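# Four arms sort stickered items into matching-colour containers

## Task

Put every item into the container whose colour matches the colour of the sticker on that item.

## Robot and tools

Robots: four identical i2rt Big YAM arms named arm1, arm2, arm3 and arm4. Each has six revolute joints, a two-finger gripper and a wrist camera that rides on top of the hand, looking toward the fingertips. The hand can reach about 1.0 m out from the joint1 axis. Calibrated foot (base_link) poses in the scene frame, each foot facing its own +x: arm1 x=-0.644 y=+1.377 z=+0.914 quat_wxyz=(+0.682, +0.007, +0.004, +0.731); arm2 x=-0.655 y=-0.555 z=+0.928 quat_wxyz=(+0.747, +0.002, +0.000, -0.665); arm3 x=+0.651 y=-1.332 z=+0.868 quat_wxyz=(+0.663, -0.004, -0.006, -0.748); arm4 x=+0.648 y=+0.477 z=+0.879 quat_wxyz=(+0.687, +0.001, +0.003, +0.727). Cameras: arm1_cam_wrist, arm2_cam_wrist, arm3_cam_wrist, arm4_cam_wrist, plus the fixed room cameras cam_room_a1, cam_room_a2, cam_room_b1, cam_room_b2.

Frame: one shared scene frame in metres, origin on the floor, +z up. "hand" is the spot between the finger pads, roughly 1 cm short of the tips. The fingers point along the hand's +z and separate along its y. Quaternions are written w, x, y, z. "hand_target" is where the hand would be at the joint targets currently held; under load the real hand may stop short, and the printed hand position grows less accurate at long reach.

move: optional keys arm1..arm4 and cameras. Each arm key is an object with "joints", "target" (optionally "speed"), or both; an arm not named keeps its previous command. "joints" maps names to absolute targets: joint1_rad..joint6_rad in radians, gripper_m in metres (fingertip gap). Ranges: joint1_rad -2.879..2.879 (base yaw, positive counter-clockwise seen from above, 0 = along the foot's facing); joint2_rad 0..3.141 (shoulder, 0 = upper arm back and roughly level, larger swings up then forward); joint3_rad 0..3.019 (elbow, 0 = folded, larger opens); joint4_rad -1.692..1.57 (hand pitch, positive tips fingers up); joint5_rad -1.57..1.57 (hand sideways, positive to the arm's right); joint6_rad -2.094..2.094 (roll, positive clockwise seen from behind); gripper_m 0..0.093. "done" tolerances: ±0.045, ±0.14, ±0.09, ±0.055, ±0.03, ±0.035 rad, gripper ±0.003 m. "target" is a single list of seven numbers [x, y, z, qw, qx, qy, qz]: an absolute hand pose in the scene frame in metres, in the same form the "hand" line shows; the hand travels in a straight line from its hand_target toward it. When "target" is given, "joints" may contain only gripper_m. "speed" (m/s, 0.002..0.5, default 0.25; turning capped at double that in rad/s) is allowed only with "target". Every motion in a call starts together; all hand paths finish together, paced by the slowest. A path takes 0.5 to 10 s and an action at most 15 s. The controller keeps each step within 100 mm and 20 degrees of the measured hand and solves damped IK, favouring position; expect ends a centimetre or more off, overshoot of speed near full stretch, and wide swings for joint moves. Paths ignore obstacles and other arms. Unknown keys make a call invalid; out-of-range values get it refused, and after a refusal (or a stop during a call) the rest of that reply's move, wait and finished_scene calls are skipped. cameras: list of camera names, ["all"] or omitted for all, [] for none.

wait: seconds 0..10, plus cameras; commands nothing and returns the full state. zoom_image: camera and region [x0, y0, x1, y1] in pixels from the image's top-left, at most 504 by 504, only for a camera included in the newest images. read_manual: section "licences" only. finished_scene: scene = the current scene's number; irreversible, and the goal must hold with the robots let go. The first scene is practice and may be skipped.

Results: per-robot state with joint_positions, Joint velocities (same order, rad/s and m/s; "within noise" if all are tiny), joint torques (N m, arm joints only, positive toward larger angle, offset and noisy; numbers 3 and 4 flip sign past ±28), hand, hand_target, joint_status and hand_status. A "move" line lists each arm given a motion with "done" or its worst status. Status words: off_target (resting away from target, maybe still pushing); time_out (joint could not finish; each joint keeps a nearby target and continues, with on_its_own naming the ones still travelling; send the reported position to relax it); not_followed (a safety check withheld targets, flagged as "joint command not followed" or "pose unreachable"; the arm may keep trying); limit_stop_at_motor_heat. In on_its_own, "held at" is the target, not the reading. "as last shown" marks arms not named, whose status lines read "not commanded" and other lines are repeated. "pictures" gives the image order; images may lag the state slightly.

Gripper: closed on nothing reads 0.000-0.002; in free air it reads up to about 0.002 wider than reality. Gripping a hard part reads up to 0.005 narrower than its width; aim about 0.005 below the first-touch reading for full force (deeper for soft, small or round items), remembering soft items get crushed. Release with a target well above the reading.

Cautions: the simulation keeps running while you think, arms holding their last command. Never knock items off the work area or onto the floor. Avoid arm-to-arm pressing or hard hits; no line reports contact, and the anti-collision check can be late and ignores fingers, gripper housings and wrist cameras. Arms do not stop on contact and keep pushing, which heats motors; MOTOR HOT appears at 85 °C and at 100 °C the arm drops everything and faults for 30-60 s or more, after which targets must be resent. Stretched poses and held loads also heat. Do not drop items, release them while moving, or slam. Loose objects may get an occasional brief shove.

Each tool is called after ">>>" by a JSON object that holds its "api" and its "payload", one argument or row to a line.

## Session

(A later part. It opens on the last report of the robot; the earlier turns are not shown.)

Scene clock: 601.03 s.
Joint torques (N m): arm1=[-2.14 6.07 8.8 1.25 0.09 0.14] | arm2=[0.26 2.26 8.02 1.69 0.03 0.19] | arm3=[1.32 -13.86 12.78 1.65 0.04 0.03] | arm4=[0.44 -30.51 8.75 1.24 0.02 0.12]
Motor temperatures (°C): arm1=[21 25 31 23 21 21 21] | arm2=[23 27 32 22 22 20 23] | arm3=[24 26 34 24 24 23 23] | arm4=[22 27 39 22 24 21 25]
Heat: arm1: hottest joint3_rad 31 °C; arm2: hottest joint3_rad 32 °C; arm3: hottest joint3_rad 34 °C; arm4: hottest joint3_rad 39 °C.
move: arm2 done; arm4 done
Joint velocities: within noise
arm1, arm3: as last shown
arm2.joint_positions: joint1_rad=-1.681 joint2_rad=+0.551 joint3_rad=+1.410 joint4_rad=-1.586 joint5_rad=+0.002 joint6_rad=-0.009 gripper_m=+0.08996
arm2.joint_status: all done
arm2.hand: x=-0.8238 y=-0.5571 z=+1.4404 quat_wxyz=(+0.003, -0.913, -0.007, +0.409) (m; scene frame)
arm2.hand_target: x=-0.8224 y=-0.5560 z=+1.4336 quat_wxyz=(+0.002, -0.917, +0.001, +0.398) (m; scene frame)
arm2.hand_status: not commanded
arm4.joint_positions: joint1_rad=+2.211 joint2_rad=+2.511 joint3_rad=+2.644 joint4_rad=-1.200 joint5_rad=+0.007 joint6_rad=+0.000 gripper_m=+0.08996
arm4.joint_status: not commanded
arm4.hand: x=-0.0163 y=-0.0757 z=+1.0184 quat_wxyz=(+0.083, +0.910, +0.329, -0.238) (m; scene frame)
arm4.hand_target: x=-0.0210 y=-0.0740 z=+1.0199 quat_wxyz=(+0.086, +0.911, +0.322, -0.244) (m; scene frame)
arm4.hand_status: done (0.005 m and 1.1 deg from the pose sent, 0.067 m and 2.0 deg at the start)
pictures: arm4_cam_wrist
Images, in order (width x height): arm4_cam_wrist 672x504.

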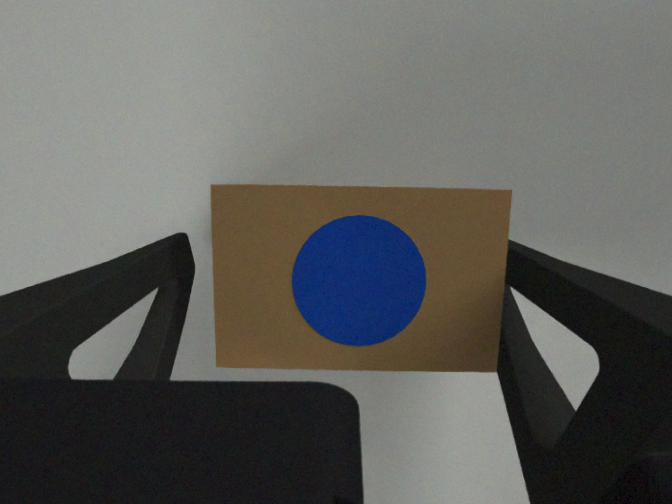

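>>> {"api": "move", "payload": {
  "arm4": {"joints": {"gripper_m": 0.052}},
  "cameras": ["arm4_cam_wrist"]
}}

>>> {"api": "move", "payload": {
  "arm4": {"target": [0.0, -0.055, 1.105, 0.0862, 0.9108, 0.3217, -0.244]},
  "cameras": ["arm4_cam_wrist"]
}}

>>> {"api": "move", "payload": {
  "arm4": {"target": [0.296, 0.197, 1.15, 0.0862, 0.9108, 0.3217, -0.244]},
  "cameras": []
}}

>>> {"api": "move", "payload": {
  "arm4": {"joints": {"joint2_rad": 0.55, "joint3_rad": 1.4, "joint4_rad": -1.6, "joint5_rad": 0, "joint6_rad": 0}},
  "cameras": []
}}

>>> {"api": "move", "payload": {
  "arm4": {"joints": {"joint1_rad": -1.75}},
  "cameras": ["arm4_cam_wrist"]
}}

Scene clock: 608.03 s.
Joint torques (N m): arm1=[-1.26 6.36 8.99 1.31 0.06 0.11] | arm2=[0.21 2.37 8.02 1.66 0.03 0.18] | arm3=[1.26 -13.68 12.77 1.63 0.04 0.04] | arm4=[0.09 -30.27 8.72 1.32 0.04 0.11]
Motor temperatures (°C): arm1=[21 24 31 23 21 21 21] | arm2=[23 26 32 22 22 20 23] | arm3=[24 26 34 24 24 23 23] | arm4=[22 27 39 22 24 21 25]
Heat: arm1: hottest joint3_rad 31 °C; arm2: hottest joint3_rad 32 °C; arm3: hottest joint3_rad 34 °C; arm4: hottest joint3_rad 39 °C.
move: arm4 off_target
Joint velocities: within noise
arm1, arm2, arm3: as last shown
arm4.joint_positions: joint1_rad=+2.211 joint2_rad=+2.511 joint3_rad=+2.644 joint4_rad=-1.200 joint5_rad=+0.007 joint6_rad=+0.000 gripper_m=+0.06899
arm4.joint_status: gripper_m off_target (ended at +0.06903, target +0.05200)
arm4.hand: x=-0.0163 y=-0.0757 z=+1.0184 quat_wxyz=(+0.083, +0.910, +0.329, -0.238) (m; scene frame)
arm4.hand_target: x=-0.0209 y=-0.0740 z=+1.0199 quat_wxyz=(+0.086, +0.911, +0.322, -0.244) (m; scene frame)
arm4.hand_status: not commanded
pictures: arm4_cam_wrist
Images, in order (width x height): arm4_cam_wrist 672x504.

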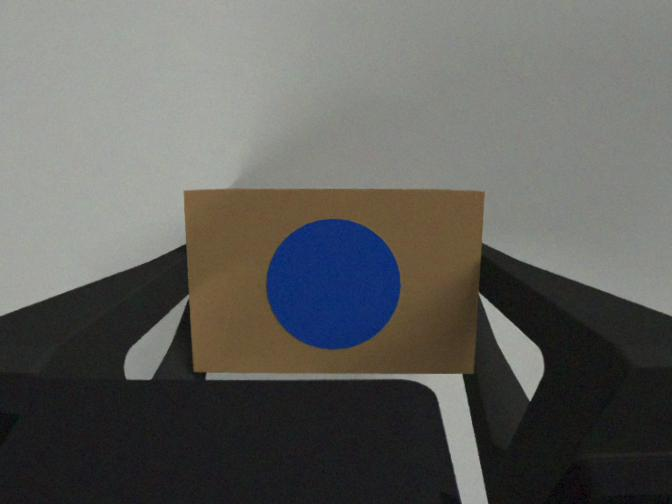

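Scene clock: 609.23 s.
Joint torques (N m): arm1=[-1.79 5.95 8.92 1.2 0.07 0.09] | arm2=[0.32 2.43 7.98 1.72 0.03 0.18] | arm3=[1.32 -13.8 12.75 1.62 0.04 0.03] | arm4=[0.38 -28.92 11.67 0.47 0 0.14]
Motor temperatures (°C): arm1=[21 24 31 23 21 21 21] | arm2=[23 26 32 22 22 20 23] | arm3=[24 26 34 24 24 23 23] | arm4=[22 28 39 22 24 21 26]
Heat: arm1: hottest joint3_rad 31 °C; arm2: hottest joint3_rad 32 °C; arm3: hottest joint3_rad 34 °C; arm4: hottest joint3_rad 39 °C.
move: arm4 off_target
Joint velocities: within noise
arm1, arm2, arm3: as last shown
arm4.joint_positions: joint1_rad=+2.211 joint2_rad=+2.409 joint3_rad=+2.644 joint4_rad=-1.312 joint5_rad=+0.007 joint6_rad=+0.000 gripper_m=+0.06901
arm4.joint_status: not commanded
arm4.hand: x=+0.0058 y=-0.0573 z=+1.0901 quat_wxyz=(+0.081, +0.911, +0.330, -0.234) (m; scene frame)
arm4.hand_target: x=+0.0004 y=-0.0547 z=+1.1048 quat_wxyz=(+0.086, +0.911, +0.322, -0.244) (m; scene frame)
arm4.hand_status: off_target (0.016 m and 1.6 deg from the pose sent, 0.090 m and 1.1 deg at the start)
pictures: arm4_cam_wrist
Images, in order (width x height): arm4_cam_wrist 672x504.

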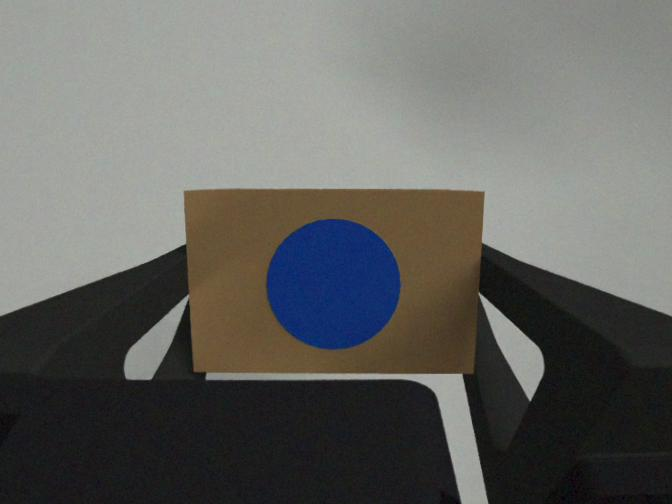

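Scene clock: 611.37 s.
Joint torques (N m): arm1=[-1.9 5.83 8.79 1.26 0.09 0.1] | arm2=[0.26 2.32 8.02 1.68 0.03 0.18] | arm3=[1.32 -13.86 12.81 1.61 0.04 0.03] | arm4=[0.26 -9.35 9.11 0.64 -0.03 -0.03]
Motor temperatures (°C): arm1=[21 24 31 23 21 21 21] | arm2=[23 26 32 22 22 20 23] | arm3=[24 26 34 24 24 23 23] | arm4=[22 28 39 22 24 21 26]
Heat: arm1: hottest joint3_rad 31 °C; arm2: hottest joint3_rad 32 °C; arm3: hottest joint3_rad 34 °C; arm4: hottest joint3_rad 39 °C.
move: arm4 done
Joint velocities: within noise
arm1, arm2, arm3: as last shown
arm4.joint_positions: joint1_rad=+2.196 joint2_rad=+1.195 joint3_rad=+1.134 joint4_rad=-0.976 joint5_rad=+0.000 joint6_rad=+0.000 gripper_m=+0.06902
arm4.joint_status: not commanded
arm4.hand: x=+0.2975 y=+0.1937 z=+1.1547 quat_wxyz=(+0.089, +0.908, +0.322, -0.251) (m; scene frame)
arm4.hand_target: x=+0.2961 y=+0.1970 z=+1.1499 quat_wxyz=(+0.086, +0.911, +0.322, -0.244) (m; scene frame)
arm4.hand_status: done (0.006 m and 1.0 deg from the pose sent, 0.390 m and 1.6 deg at the start)
pictures: none
No camera images: "cameras" was empty.

Scene clock: 612.90 s.
Joint torques (N m): arm1=[-1.44 5.95 8.99 1.32 0.09 0.13] | arm2=[0.26 2.32 7.99 1.68 0.03 0.18] | arm3=[1.26 -13.8 12.77 1.62 0.03 0.03] | arm4=[0.32 3.78 6.72 0.9 0.11 0.07]
Motor temperatures (°C): arm1=[21 24 31 23 21 21 21] | arm2=[23 26 32 22 22 20 23] | arm3=[24 26 34 24 24 23 23] | arm4=[22 27 39 22 24 21 26]
Heat: arm1: hottest joint3_rad 31 °C; arm2: hottest joint3_rad 32 °C; arm3: hottest joint3_rad 34 °C; arm4: hottest joint3_rad 39 °C.
move: arm4 done
Joint velocities: within noise
arm1, arm2, arm3: as last shown
arm4.joint_positions: joint1_rad=+2.196 joint2_rad=+0.549 joint3_rad=+1.400 joint4_rad=-1.590 joint5_rad=+0.000 joint6_rad=+0.000 gripper_m=+0.06902
arm4.joint_status: all done
arm4.hand: x=+0.5198 y=+0.3738 z=+1.3878 quat_wxyz=(+0.136, +0.861, +0.305, -0.383) (m; scene frame)
arm4.hand_target: x=+0.5198 y=+0.3758 z=+1.3860 quat_wxyz=(+0.132, +0.864, +0.302, -0.380) (m; scene frame)
arm4.hand_status: not commanded
pictures: none
No camera images: "cameras" was empty.

Scene clock: 615.87 s.
Joint torques (N m): arm1=[-1.96 6.12 8.84 1.4 0.11 0.12] | arm2=[0.44 2.2 7.98 1.65 0.03 0.18] | arm3=[1.32 -13.8 12.77 1.63 0.05 0.02] | arm4=[0.26 3.25 6.99 0.81 0.07 0.04]
Motor temperatures (°C): arm1=[21 24 31 23 21 21 21] | arm2=[23 26 32 22 22 20 23] | arm3=[24 26 34 24 24 23 23] | arm4=[22 27 38 22 24 21 26]
Heat: arm1: hottest joint3_rad 31 °C; arm2: hottest joint3_rad 32 °C; arm3: hottest joint3_rad 34 °C; arm4: hottest joint3_rad 38 °C.
move: arm4 done
Joint velocities: within noise
arm1, arm2, arm3: as last shown
arm4.joint_positions: joint1_rad=-1.745 joint2_rad=+0.549 joint3_rad=+1.400 joint4_rad=-1.590 joint5_rad=+0.000 joint6_rad=+0.000 gripper_m=+0.06904
arm4.joint_status: all done
arm4.hand: x=+0.8167 y=+0.4588 z=+1.3861 quat_wxyz=(-0.401, -0.053, -0.914, +0.026) (m; scene frame)
arm4.hand_target: x=+0.8153 y=+0.4583 z=+1.3843 quat_wxyz=(-0.396, -0.055, -0.916, +0.026) (m; scene frame)
arm4.hand_status: not commanded
pictures: arm4_cam_wrist
Images, in order (width x height): arm4_cam_wrist 672x504.

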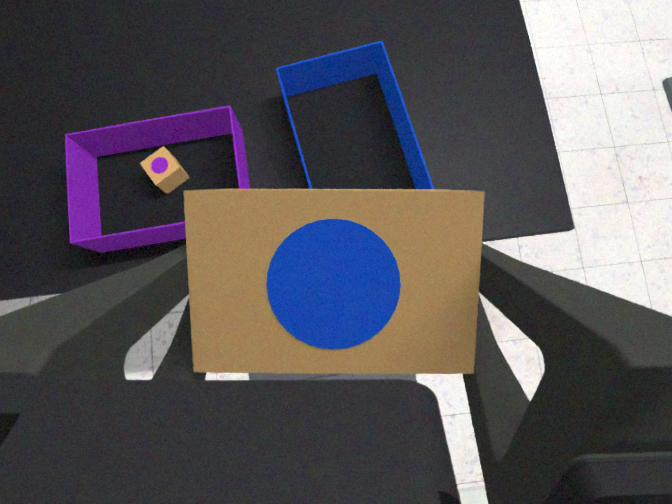

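>>> {"api": "move", "payload": {
  "arm4": {"joints": {"joint2_rad": 1.637, "joint3_rad": 0.993, "joint4_rad": -0.361}},
  "cameras": ["arm4_cam_wrist"]
}}

Scene clock: 621.67 s.
Joint torques (N m): arm1=[-1.55 6.18 9.01 1.37 0.09 0.09] | arm2=[0.26 2.32 8.02 1.7 0.03 0.19] | arm3=[1.38 -13.86 12.75 1.58 0.04 0.02] | arm4=[0.38 -15.03 7.87 1.43 0.07 0.02]
Motor temperatures (°C): arm1=[21 24 31 23 21 21 21] | arm2=[23 26 32 22 22 20 23] | arm3=[24 26 35 24 24 23 23] | arm4=[22 27 37 22 24 21 26]
Heat: arm1: hottest joint3_rad 31 °C; arm2: hottest joint3_rad 32 °C; arm3: hottest joint3_rad 35 °C; arm4: hottest joint3_rad 37 °C.
move: arm4 done
Joint velocities: within noise
arm1, arm2, arm3: as last shown
arm4.joint_positions: joint1_rad=-1.745 joint2_rad=+1.628 joint3_rad=+0.987 joint4_rad=-0.379 joint5_rad=+0.000 joint6_rad=+0.000 gripper_m=+0.06904
arm4.joint_status: all done
arm4.hand: x=+1.1904 y=+0.4127 z=+0.9432 quat_wxyz=(-0.269, -0.057, -0.961, +0.018) (m; scene frame)
arm4.hand_target: x=+1.1958 y=+0.4095 z=+0.9435 quat_wxyz=(-0.276, -0.058, -0.959, +0.019) (m; scene frame)
arm4.hand_status: not commanded
pictures: arm4_cam_wrist
Images, in order (width x height): arm4_cam_wrist 672x504.

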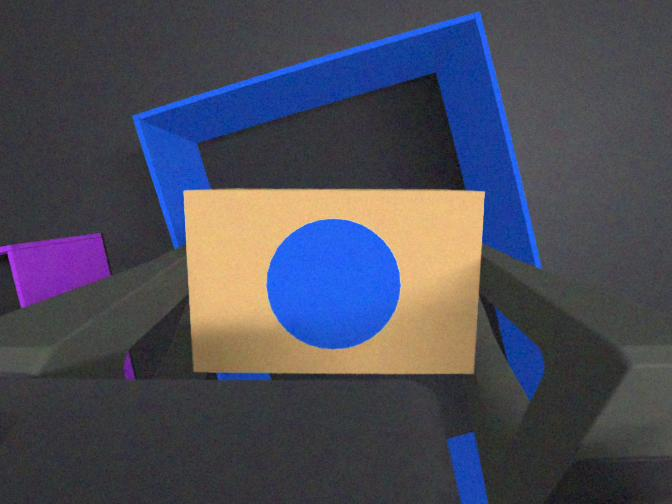

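>>> {"api": "move", "payload": {
  "arm4": {"target": [1.159, 0.400, 0.92, -0.2582, 0.0674, -0.9636, -0.0181]},
  "cameras": ["arm4_cam_wrist"]
}}

Scene clock: 629.20 s.
Joint torques (N m): arm1=[-1.67 6.01 8.88 1.32 0.1 0.12] | arm2=[0.26 2.26 8.02 1.69 0.02 0.19] | arm3=[1.38 -13.92 12.77 1.63 0.04 0.02] | arm4=[0.56 -15.44 7.13 1.18 -0.17 -0.09]
Motor temperatures (°C): arm1=[21 24 31 23 21 21 21] | arm2=[23 26 32 22 22 20 23] | arm3=[24 26 35 24 24 23 23] | arm4=[22 26 37 22 24 21 26]
Heat: arm1: hottest joint3_rad 31 °C; arm2: hottest joint3_rad 32 °C; arm3: hottest joint3_rad 35 °C; arm4: hottest joint3_rad 37 °C.
move: arm4 done
Joint velocities: within noise
arm1.joint_positions: joint1_rad=-2.250 joint2_rad=+0.540 joint3_rad=+1.393 joint4_rad=-1.592 joint5_rad=-0.002 joint6_rad=-0.007 gripper_m=+0.08996
arm1.joint_status: not commanded
arm1.hand: x=-0.5007 y=+1.2812 z=+1.4169 quat_wxyz=(-0.377, -0.271, -0.877, +0.123) (m; scene frame)
arm1.hand_target: x=-0.4999 y=+1.2801 z=+1.4174 quat_wxyz=(-0.373, -0.275, -0.877, +0.121) (m; scene frame)
arm1.hand_status: not commanded
arm2: as last shown
arm3.joint_positions: joint1_rad=+1.688 joint2_rad=+1.404 joint3_rad=+1.608 joint4_rad=-1.225 joint5_rad=+0.000 joint6_rad=-0.008 gripper_m=+0.09398
arm3.joint_status: not commanded
arm3.hand: x=+1.1789 y=-1.3285 z=+1.2509 quat_wxyz=(-0.272, +0.004, -0.962, +0.008) (m; scene frame)
arm3.hand_target: x=+1.1860 y=-1.3268 z=+1.2763 quat_wxyz=(-0.301, +0.002, -0.954, +0.007) (m; scene frame)
arm3.hand_status: not commanded
arm4.joint_positions: joint1_rad=-1.831 joint2_rad=+1.628 joint3_rad=+0.913 joint4_rad=-0.369 joint5_rad=-0.171 joint6_rad=-0.287 gripper_m=+0.06904
arm4.joint_status: not commanded
arm4.hand: x=+1.1568 y=+0.4017 z=+0.9159 quat_wxyz=(-0.250, +0.061, -0.966, -0.021) (m; scene frame)
arm4.hand_target: x=+1.1589 y=+0.4000 z=+0.9200 quat_wxyz=(-0.258, +0.067, -0.964, -0.018) (m; scene frame)
arm4.hand_status: done (0.005 m and 1.2 deg from the pose sent, 0.041 m and 14.9 deg at the start)
pictures: arm4_cam_wrist
Images, in order (width x height): arm4_cam_wrist 672x504.

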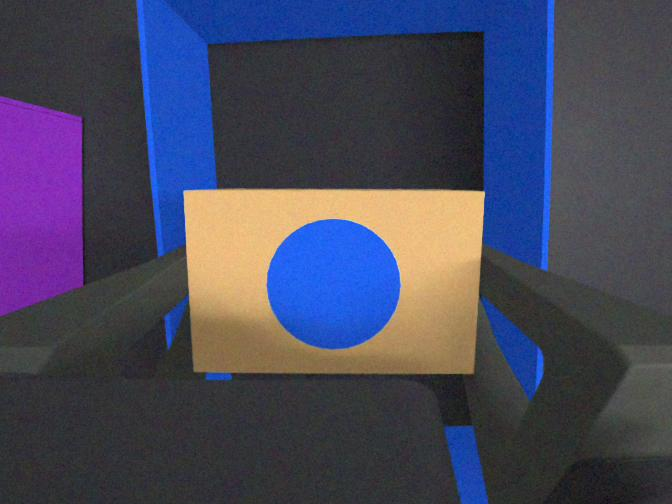

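>>> {"api": "move", "payload": {
  "arm4": {"target": [1.169, 0.397, 0.765, -0.2582, 0.0674, -0.9636, -0.0181]},
  "cameras": ["arm4_cam_wrist"]
}}

Scene clock: 633.60 s.
Joint torques (N m): arm1=[-1.85 6.3 8.85 1.28 0.09 0.08] | arm2=[0.26 2.37 7.99 1.68 0.03 0.18] | arm3=[1.32 -13.8 12.79 1.63 0.05 0.01] | arm4=[0.44 -16.56 5.5 1.33 -0.17 -0.1]
Motor temperatures (°C): arm1=[21 24 31 23 21 21 21] | arm2=[23 26 32 22 22 20 23] | arm3=[24 26 35 24 24 23 23] | arm4=[22 26 36 22 24 21 27]
Heat: arm1: hottest joint3_rad 31 °C; arm2: hottest joint3_rad 32 °C; arm3: hottest joint3_rad 35 °C; arm4: hottest joint3_rad 36 °C.
move: arm4 off_target
Joint velocities: within noise
arm1, arm3: as last shown
arm2.joint_positions: joint1_rad=-1.681 joint2_rad=+0.551 joint3_rad=+1.410 joint4_rad=-1.586 joint5_rad=+0.002 joint6_rad=-0.009 gripper_m=+0.08996
arm2.joint_status: not commanded
arm2.hand: x=-0.8238 y=-0.5571 z=+1.4404 quat_wxyz=(+0.003, -0.913, -0.007, +0.409) (m; scene frame)
arm2.hand_target: x=-0.8224 y=-0.5560 z=+1.4336 quat_wxyz=(+0.002, -0.917, +0.001, +0.398) (m; scene frame)
arm2.hand_status: not commanded
arm4.joint_positions: joint1_rad=-1.831 joint2_rad=+2.005 joint3_rad=+0.869 joint4_rad=+0.032 joint5_rad=-0.171 joint6_rad=-0.288 gripper_m=+0.06904
arm4.joint_status: not commanded
arm4.hand: x=+1.1557 y=+0.4013 z=+0.7587 quat_wxyz=(-0.242, +0.061, -0.968, -0.023) (m; scene frame)
arm4.hand_target: x=+1.1687 y=+0.3970 z=+0.7653 quat_wxyz=(-0.258, +0.067, -0.964, -0.018) (m; scene frame)
arm4.hand_status: off_target (0.015 m and 2.2 deg from the pose sent, 0.152 m and 1.2 deg at the start)
pictures: arm4_cam_wrist
Images, in order (width x height): arm4_cam_wrist 672x504.

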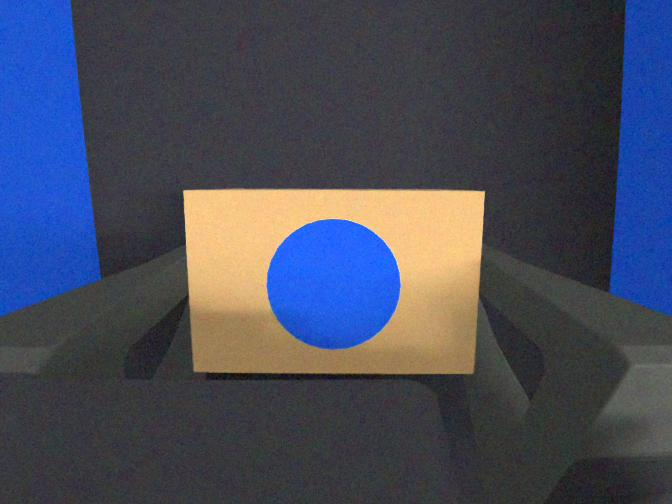

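>>> {"api": "move", "payload": {
  "arm4": {"target": [1.169, 0.397, 0.745, -0.2582, 0.0674, -0.9636, -0.0181]},
  "cameras": []
}}

Scene clock: 637.90 s.
Joint torques (N m): arm1=[-2.73 5.95 9.03 1.17 0.11 0.13] | arm2=[0.38 2.26 8.02 1.69 0.02 0.18] | arm3=[1.26 -13.86 12.77 1.63 0.04 0.03] | arm4=[0.38 -15.44 5.64 1.33 -0.16 -0.1]
Motor temperatures (°C): arm1=[21 24 31 23 21 21 21] | arm2=[23 26 32 22 22 20 23] | arm3=[24 26 35 24 24 23 23] | arm4=[22 26 36 22 24 21 27]
Heat: arm1: hottest joint3_rad 31 °C; arm2: hottest joint3_rad 32 °C; arm3: hottest joint3_rad 35 °C; arm4: hottest joint3_rad 36 °C.
move: arm4 off_target
Joint velocities: within noise
arm1, arm2, arm3: as last shown
arm4.joint_positions: joint1_rad=-1.831 joint2_rad=+2.039 joint3_rad=+0.869 joint4_rad=+0.081 joint5_rad=-0.171 joint6_rad=-0.288 gripper_m=+0.06904
arm4.joint_status: not commanded
arm4.hand: x=+1.1575 y=+0.4008 z=+0.7473 quat_wxyz=(-0.248, +0.062, -0.966, -0.021) (m; scene frame)
arm4.hand_target: x=+1.1686 y=+0.3970 z=+0.7452 quat_wxyz=(-0.258, +0.067, -0.964, -0.018) (m; scene frame)
arm4.hand_status: off_target (0.012 m and 1.4 deg from the pose sent, 0.020 m and 2.2 deg at the start)
pictures: none
No camera images: "cameras" was empty.

>>> {"api": "move", "payload": {
  "arm4": {"joints": {"gripper_m": 0.09}},
  "cameras": ["arm4_cam_wrist"]
}}

>>> {"api": "move", "payload": {
  "arm4": {"target": [1.159, 0.400, 0.95, -0.2582, 0.0674, -0.9636, -0.0181]},
  "cameras": ["arm4_cam_wrist"]
}}

Scene clock: 640.90 s.
Joint torques (N m): arm1=[-2.02 6.18 8.91 1.35 0.1 0.12] | arm2=[0.38 2.37 8.01 1.69 0.02 0.18] | arm3=[1.26 -13.74 12.83 1.65 0.04 0.03] | arm4=[0.26 -15.5 5.57 1.29 -0.14 -0.08]
Motor temperatures (°C): arm1=[21 24 31 23 21 21 21] | arm2=[23 26 31 22 22 20 23] | arm3=[24 26 35 24 24 23 23] | arm4=[22 26 35 22 24 21 27]
Heat: arm1: hottest joint3_rad 31 °C; arm2: hottest joint3_rad 31 °C; arm3: hottest joint3_rad 35 °C; arm4: hottest joint3_rad 35 °C.
move: arm4 done
Joint velocities: within noise
arm1, arm2, arm3: as last shown
arm4.joint_positions: joint1_rad=-1.831 joint2_rad=+2.039 joint3_rad=+0.869 joint4_rad=+0.082 joint5_rad=-0.172 joint6_rad=-0.288 gripper_m=+0.08992
arm4.joint_status: all done
arm4.hand: x=+1.1578 y=+0.4008 z=+0.7475 quat_wxyz=(-0.249, +0.062, -0.966, -0.021) (m; scene frame)
arm4.hand_target: x=+1.1686 y=+0.3970 z=+0.7452 quat_wxyz=(-0.258, +0.067, -0.964, -0.018) (m; scene frame)
arm4.hand_status: not commanded
pictures: arm4_cam_wrist
Images, in order (width x height): arm4_cam_wrist 672x504.

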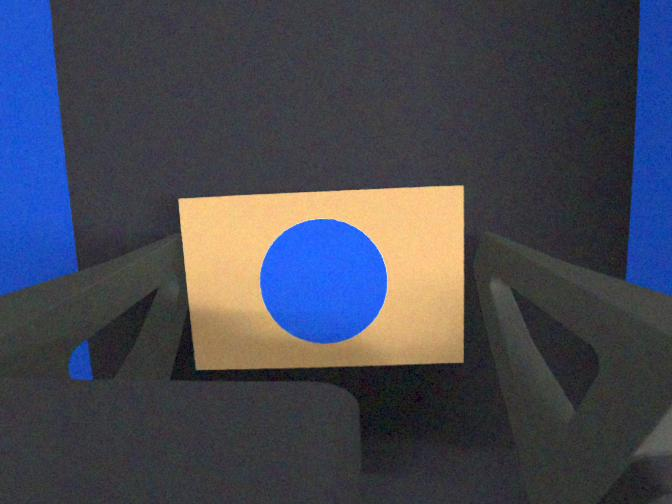

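Scene clock: 642.43 s.
Joint torques (N m): arm1=[-1.73 6.48 9.03 1.48 0.09 0.07] | arm2=[0.32 2.37 8.01 1.69 0.03 0.18] | arm3=[1.2 -13.86 12.74 1.65 0.04 0.02] | arm4=[0.73 -13.86 9.72 0.36 -0.14 -0.07]
Motor temperatures (°C): arm1=[21 24 31 23 21 21 21] | arm2=[23 26 31 22 22 20 23] | arm3=[24 26 35 24 24 23 23] | arm4=[22 26 35 22 24 21 27]
Heat: arm1: hottest joint3_rad 31 °C; arm2: hottest joint3_rad 31 °C; arm3: hottest joint3_rad 35 °C; arm4: hottest joint3_rad 35 °C.
move: arm4 off_target
Joint velocities: within noise
arm1, arm2, arm3: as last shown
arm4.joint_positions: joint1_rad=-1.831 joint2_rad=+1.564 joint3_rad=+0.908 joint4_rad=-0.434 joint5_rad=-0.172 joint6_rad=-0.288 gripper_m=+0.08992
arm4.joint_status: not commanded
arm4.hand: x=+1.1461 y=+0.4041 z=+0.9380 quat_wxyz=(-0.248, +0.062, -0.967, -0.021) (m; scene frame)
arm4.hand_target: x=+1.1586 y=+0.4001 z=+0.9503 quat_wxyz=(-0.259, +0.067, -0.963, -0.018) (m; scene frame)
arm4.hand_status: off_target (0.018 m and 1.4 deg from the pose sent, 0.202 m and 1.3 deg at the start)
pictures: arm4_cam_wrist
Images, in order (width x height): arm4_cam_wrist 672x504.

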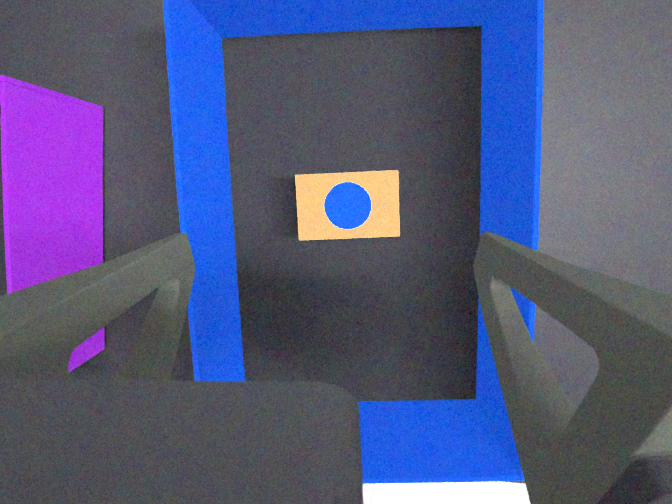

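>>> {"api": "move", "payload": {
  "arm4": {"joints": {"joint1_rad": -1.627, "joint2_rad": 0.55, "joint3_rad": 1.4, "joint4_rad": -1.6, "joint5_rad": 0, "joint6_rad": 0}},
  "arm2": {"joints": {"joint1_rad": 0.919}},
  "cameras": []
}}

>>> {"api": "move", "payload": {
  "arm4": {"joints": {"joint1_rad": -1.627, "joint2_rad": 1.4, "joint3_rad": 1.65, "joint4_rad": -1.21}},
  "arm2": {"joints": {"joint2_rad": 1.205, "joint3_rad": 1.014, "joint4_rad": -0.814}},
  "arm1": {"joints": {"joint1_rad": 1.5}},
  "cameras": ["arm2_cam_wrist", "arm4_cam_wrist"]
}}

>>> {"api": "move", "payload": {
  "arm2": {"target": [-0.0015, -0.943, 1.095, -0.2496, -0.2557, -0.9314, 0.0685], "speed": 0.4},
  "arm1": {"joints": {"joint2_rad": 1.4, "joint3_rad": 1.65, "joint4_rad": -1.21}},
  "cameras": ["arm1_cam_wrist", "arm2_cam_wrist", "arm3_cam_wrist"]
}}

Scene clock: 741.27 s.
Joint torques (N m): arm1=[-1.67 5.89 8.92 1.4 0.08 0.12] | arm2=[1.26 2.26 7.99 1.69 -0.01 0.18] | arm3=[1.32 -13.98 12.74 1.65 0.04 0.03] | arm4=[0.44 4.42 6.61 0.77 0.15 0.17]
Motor temperatures (°C): arm1=[21 24 32 23 21 21 21] | arm2=[23 25 31 22 22 20 23] | arm3=[24 26 35 23 24 23 23] | arm4=[22 25 37 22 24 21 25]
Heat: arm1: hottest joint3_rad 32 °C; arm2: hottest joint3_rad 31 °C; arm3: hottest joint3_rad 35 °C; arm4: hottest joint3_rad 37 °C.
move: arm2 done; arm4 done
Joint velocities: within noise
arm1, arm3: as last shown
arm2.joint_positions: joint1_rad=+0.913 joint2_rad=+0.551 joint3_rad=+1.410 joint4_rad=-1.586 joint5_rad=+0.003 joint6_rad=-0.009 gripper_m=+0.08998
arm2.joint_status: all done
arm2.hand: x=-0.5127 y=-0.6440 z=+1.4407 quat_wxyz=(-0.395, -0.241, -0.880, +0.111) (m; scene frame)
arm2.hand_target: x=-0.5134 y=-0.6425 z=+1.4339 quat_wxyz=(-0.385, -0.245, -0.884, +0.105) (m; scene frame)
arm2.hand_status: not commanded
arm4.joint_positions: joint1_rad=-1.621 joint2_rad=+0.540 joint3_rad=+1.402 joint4_rad=-1.589 joint5_rad=-0.002 joint6_rad=-0.014 gripper_m=+0.08992
arm4.joint_status: all done
arm4.hand: x=+0.8145 y=+0.4802 z=+1.3886 quat_wxyz=(-0.408, +0.011, -0.913, +0.002) (m; scene frame)
arm4.hand_target: x=+0.8167 y=+0.4787 z=+1.3839 quat_wxyz=(-0.397, +0.001, -0.918, +0.002) (m; scene frame)
arm4.hand_status: not commanded
pictures: none
No camera images: "cameras" was empty.

Scene clock: 744.13 s.
Joint torques (N m): arm1=[-0.67 6.36 8.65 1.36 0.01 0.13] | arm2=[1.26 -10.11 12.49 2.54 -0.01 0.18] | arm3=[1.32 -13.98 12.77 1.65 0.04 0.03] | arm4=[0.21 -14.97 10.77 1.32 0.19 0.16]
Motor temperatures (°C): arm1=[21 24 32 23 21 21 21] | arm2=[23 25 31 22 22 20 23] | arm3=[24 26 35 23 24 23 23] | arm4=[22 25 37 22 24 21 25]
Heat: arm1: hottest joint3_rad 32 °C; arm2: hottest joint3_rad 31 °C; arm3: hottest joint3_rad 35 °C; arm4: hottest joint3_rad 37 °C.
move: arm1 done; arm2 done; arm4 done
Joint velocities: within noise
arm1.joint_positions: joint1_rad=+1.493 joint2_rad=+0.540 joint3_rad=+1.393 joint4_rad=-1.592 joint5_rad=+0.000 joint6_rad=-0.006 gripper_m=+0.09001
arm1.joint_status: all done
arm1.hand: x=-0.8009 y=+1.3780 z=+1.4218 quat_wxyz=(-0.004, +0.912, -0.001, -0.411) (m; scene frame)
arm1.hand_target: x=-0.8022 y=+1.3768 z=+1.4224 quat_wxyz=(-0.002, +0.914, +0.000, -0.406) (m; scene frame)
arm1.hand_status: not commanded
arm2.joint_positions: joint1_rad=+0.913 joint2_rad=+1.200 joint3_rad=+1.006 joint4_rad=-0.831 joint5_rad=+0.003 joint6_rad=-0.009 gripper_m=+0.08998
arm2.joint_status: all done
arm2.hand: x=-0.2699 y=-0.7885 z=+1.1524 quat_wxyz=(-0.260, -0.254, -0.929, +0.073) (m; scene frame)
arm2.hand_target: x=-0.2632 y=-0.7895 z=+1.1563 quat_wxyz=(-0.269, -0.256, -0.926, +0.073) (m; scene frame)
arm2.hand_status: not commanded
arm3: as last shown
arm4.joint_positions: joint1_rad=-1.621 joint2_rad=+1.406 joint3_rad=+1.628 joint4_rad=-1.220 joint5_rad=-0.002 joint6_rad=-0.014 gripper_m=+0.08992
arm4.joint_status: all done
arm4.hand: x=+1.1822 y=+0.4822 z=+1.2692 quat_wxyz=(-0.280, +0.011, -0.960, +0.001) (m; scene frame)
arm4.hand_target: x=+1.1854 y=+0.4784 z=+1.2849 quat_wxyz=(-0.298, +0.001, -0.954, +0.002) (m; scene frame)
arm4.hand_status: not commanded
pictures: arm2_cam_wrist, arm4_cam_wrist
Images, in order (width x height): arm2_cam_wrist 672x504, arm4_cam_wrist 672x504.

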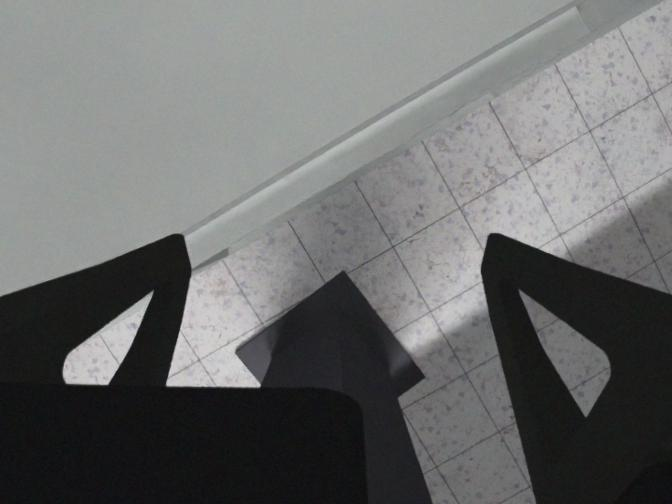

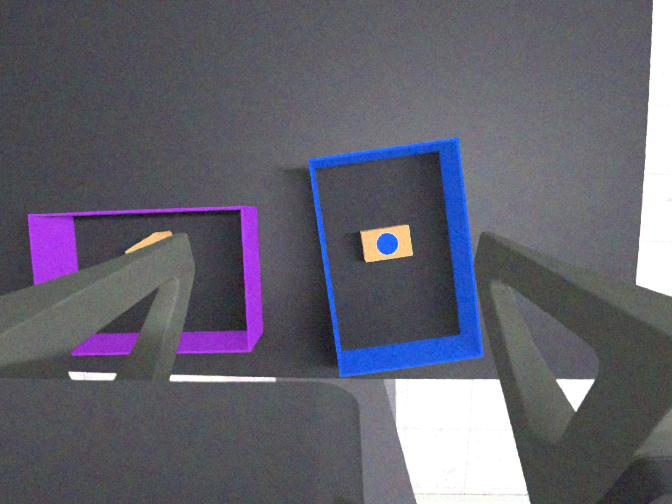

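Scene clock: 745.83 s.
Joint torques (N m): arm1=[-1.26 -10.81 13.86 1.84 0 0.07] | arm2=[1.55 -22.18 16.96 1.14 0.06 0.16] | arm3=[1.26 -13.8 12.78 1.66 0.03 0.03] | arm4=[0.56 -13.92 10.73 1.24 0.18 0.16]
Motor temperatures (°C): arm1=[21 24 32 23 21 21 21] | arm2=[23 25 32 22 22 20 23] | arm3=[24 26 35 23 24 23 23] | arm4=[22 25 38 22 24 21 25]
Heat: arm1: hottest joint3_rad 32 °C; arm2: hottest joint3_rad 32 °C; arm3: hottest joint3_rad 35 °C; arm4: hottest joint3_rad 38 °C.
move: arm1 done; arm2 off_target
Joint velocities: within noise
arm1.joint_positions: joint1_rad=+1.493 joint2_rad=+1.410 joint3_rad=+1.619 joint4_rad=-1.223 joint5_rad=+0.000 joint6_rad=-0.006 gripper_m=+0.09001
arm1.joint_status: all done
arm1.hand: x=-1.1694 y=+1.3818 z=+1.3077 quat_wxyz=(-0.003, +0.959, -0.001, -0.282) (m; scene frame)
arm1.hand_target: x=-1.1728 y=+1.3778 z=+1.3305 quat_wxyz=(-0.002, +0.951, -0.001, -0.308) (m; scene frame)
arm1.hand_status: not commanded
arm2.joint_positions: joint1_rad=+0.913 joint2_rad=+2.028 joint3_rad=+1.847 joint4_rad=-0.888 joint5_rad=+0.003 joint6_rad=-0.009 gripper_m=+0.08998
arm2.joint_status: not commanded
arm2.hand: x=-0.0180 y=-0.9394 z=+1.0839 quat_wxyz=(-0.239, -0.255, -0.934, +0.067) (m; scene frame)
arm2.hand_target: x=-0.0023 y=-0.9422 z=+1.0950 quat_wxyz=(-0.250, -0.256, -0.931, +0.068) (m; scene frame)
arm2.hand_status: off_target (0.020 m and 1.3 deg from the pose sent, 0.315 m and 1.3 deg at the start)
arm3, arm4: as last shown
pictures: arm1_cam_wrist, arm2_cam_wrist, arm3_cam_wrist
Images, in order (width x height): arm1_cam_wrist 672x504, arm2_cam_wrist 672x504, arm3_cam_wrist 672x504.

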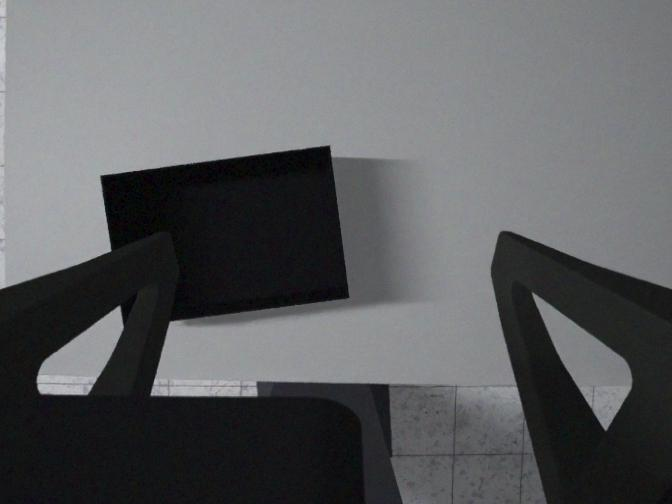

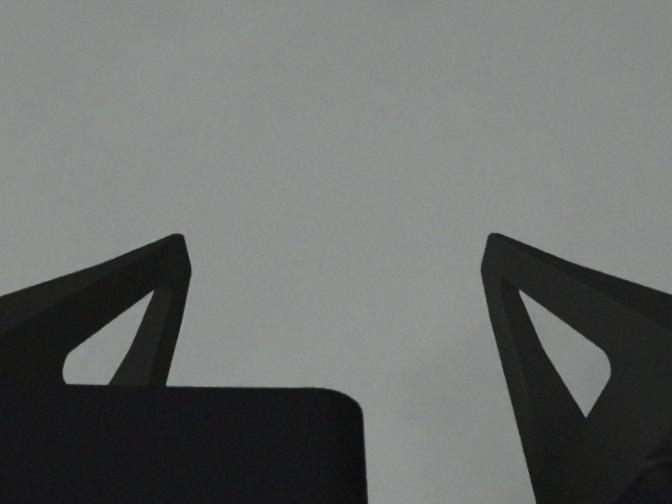

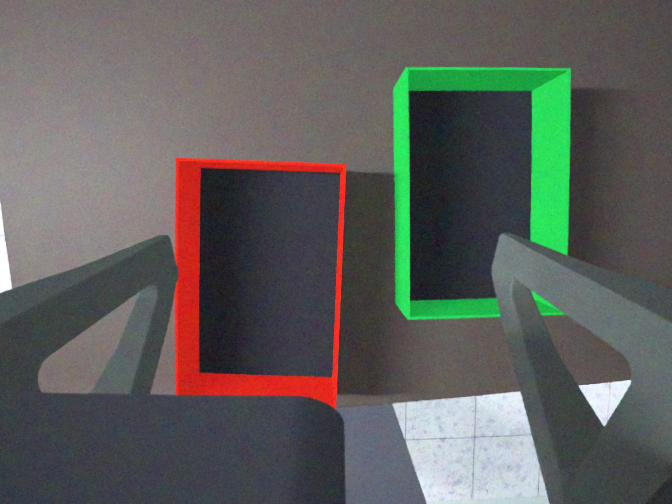

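>>> {"api": "finished_scene", "payload": {
  "scene": 1
}}

The scene is finished: the task was done.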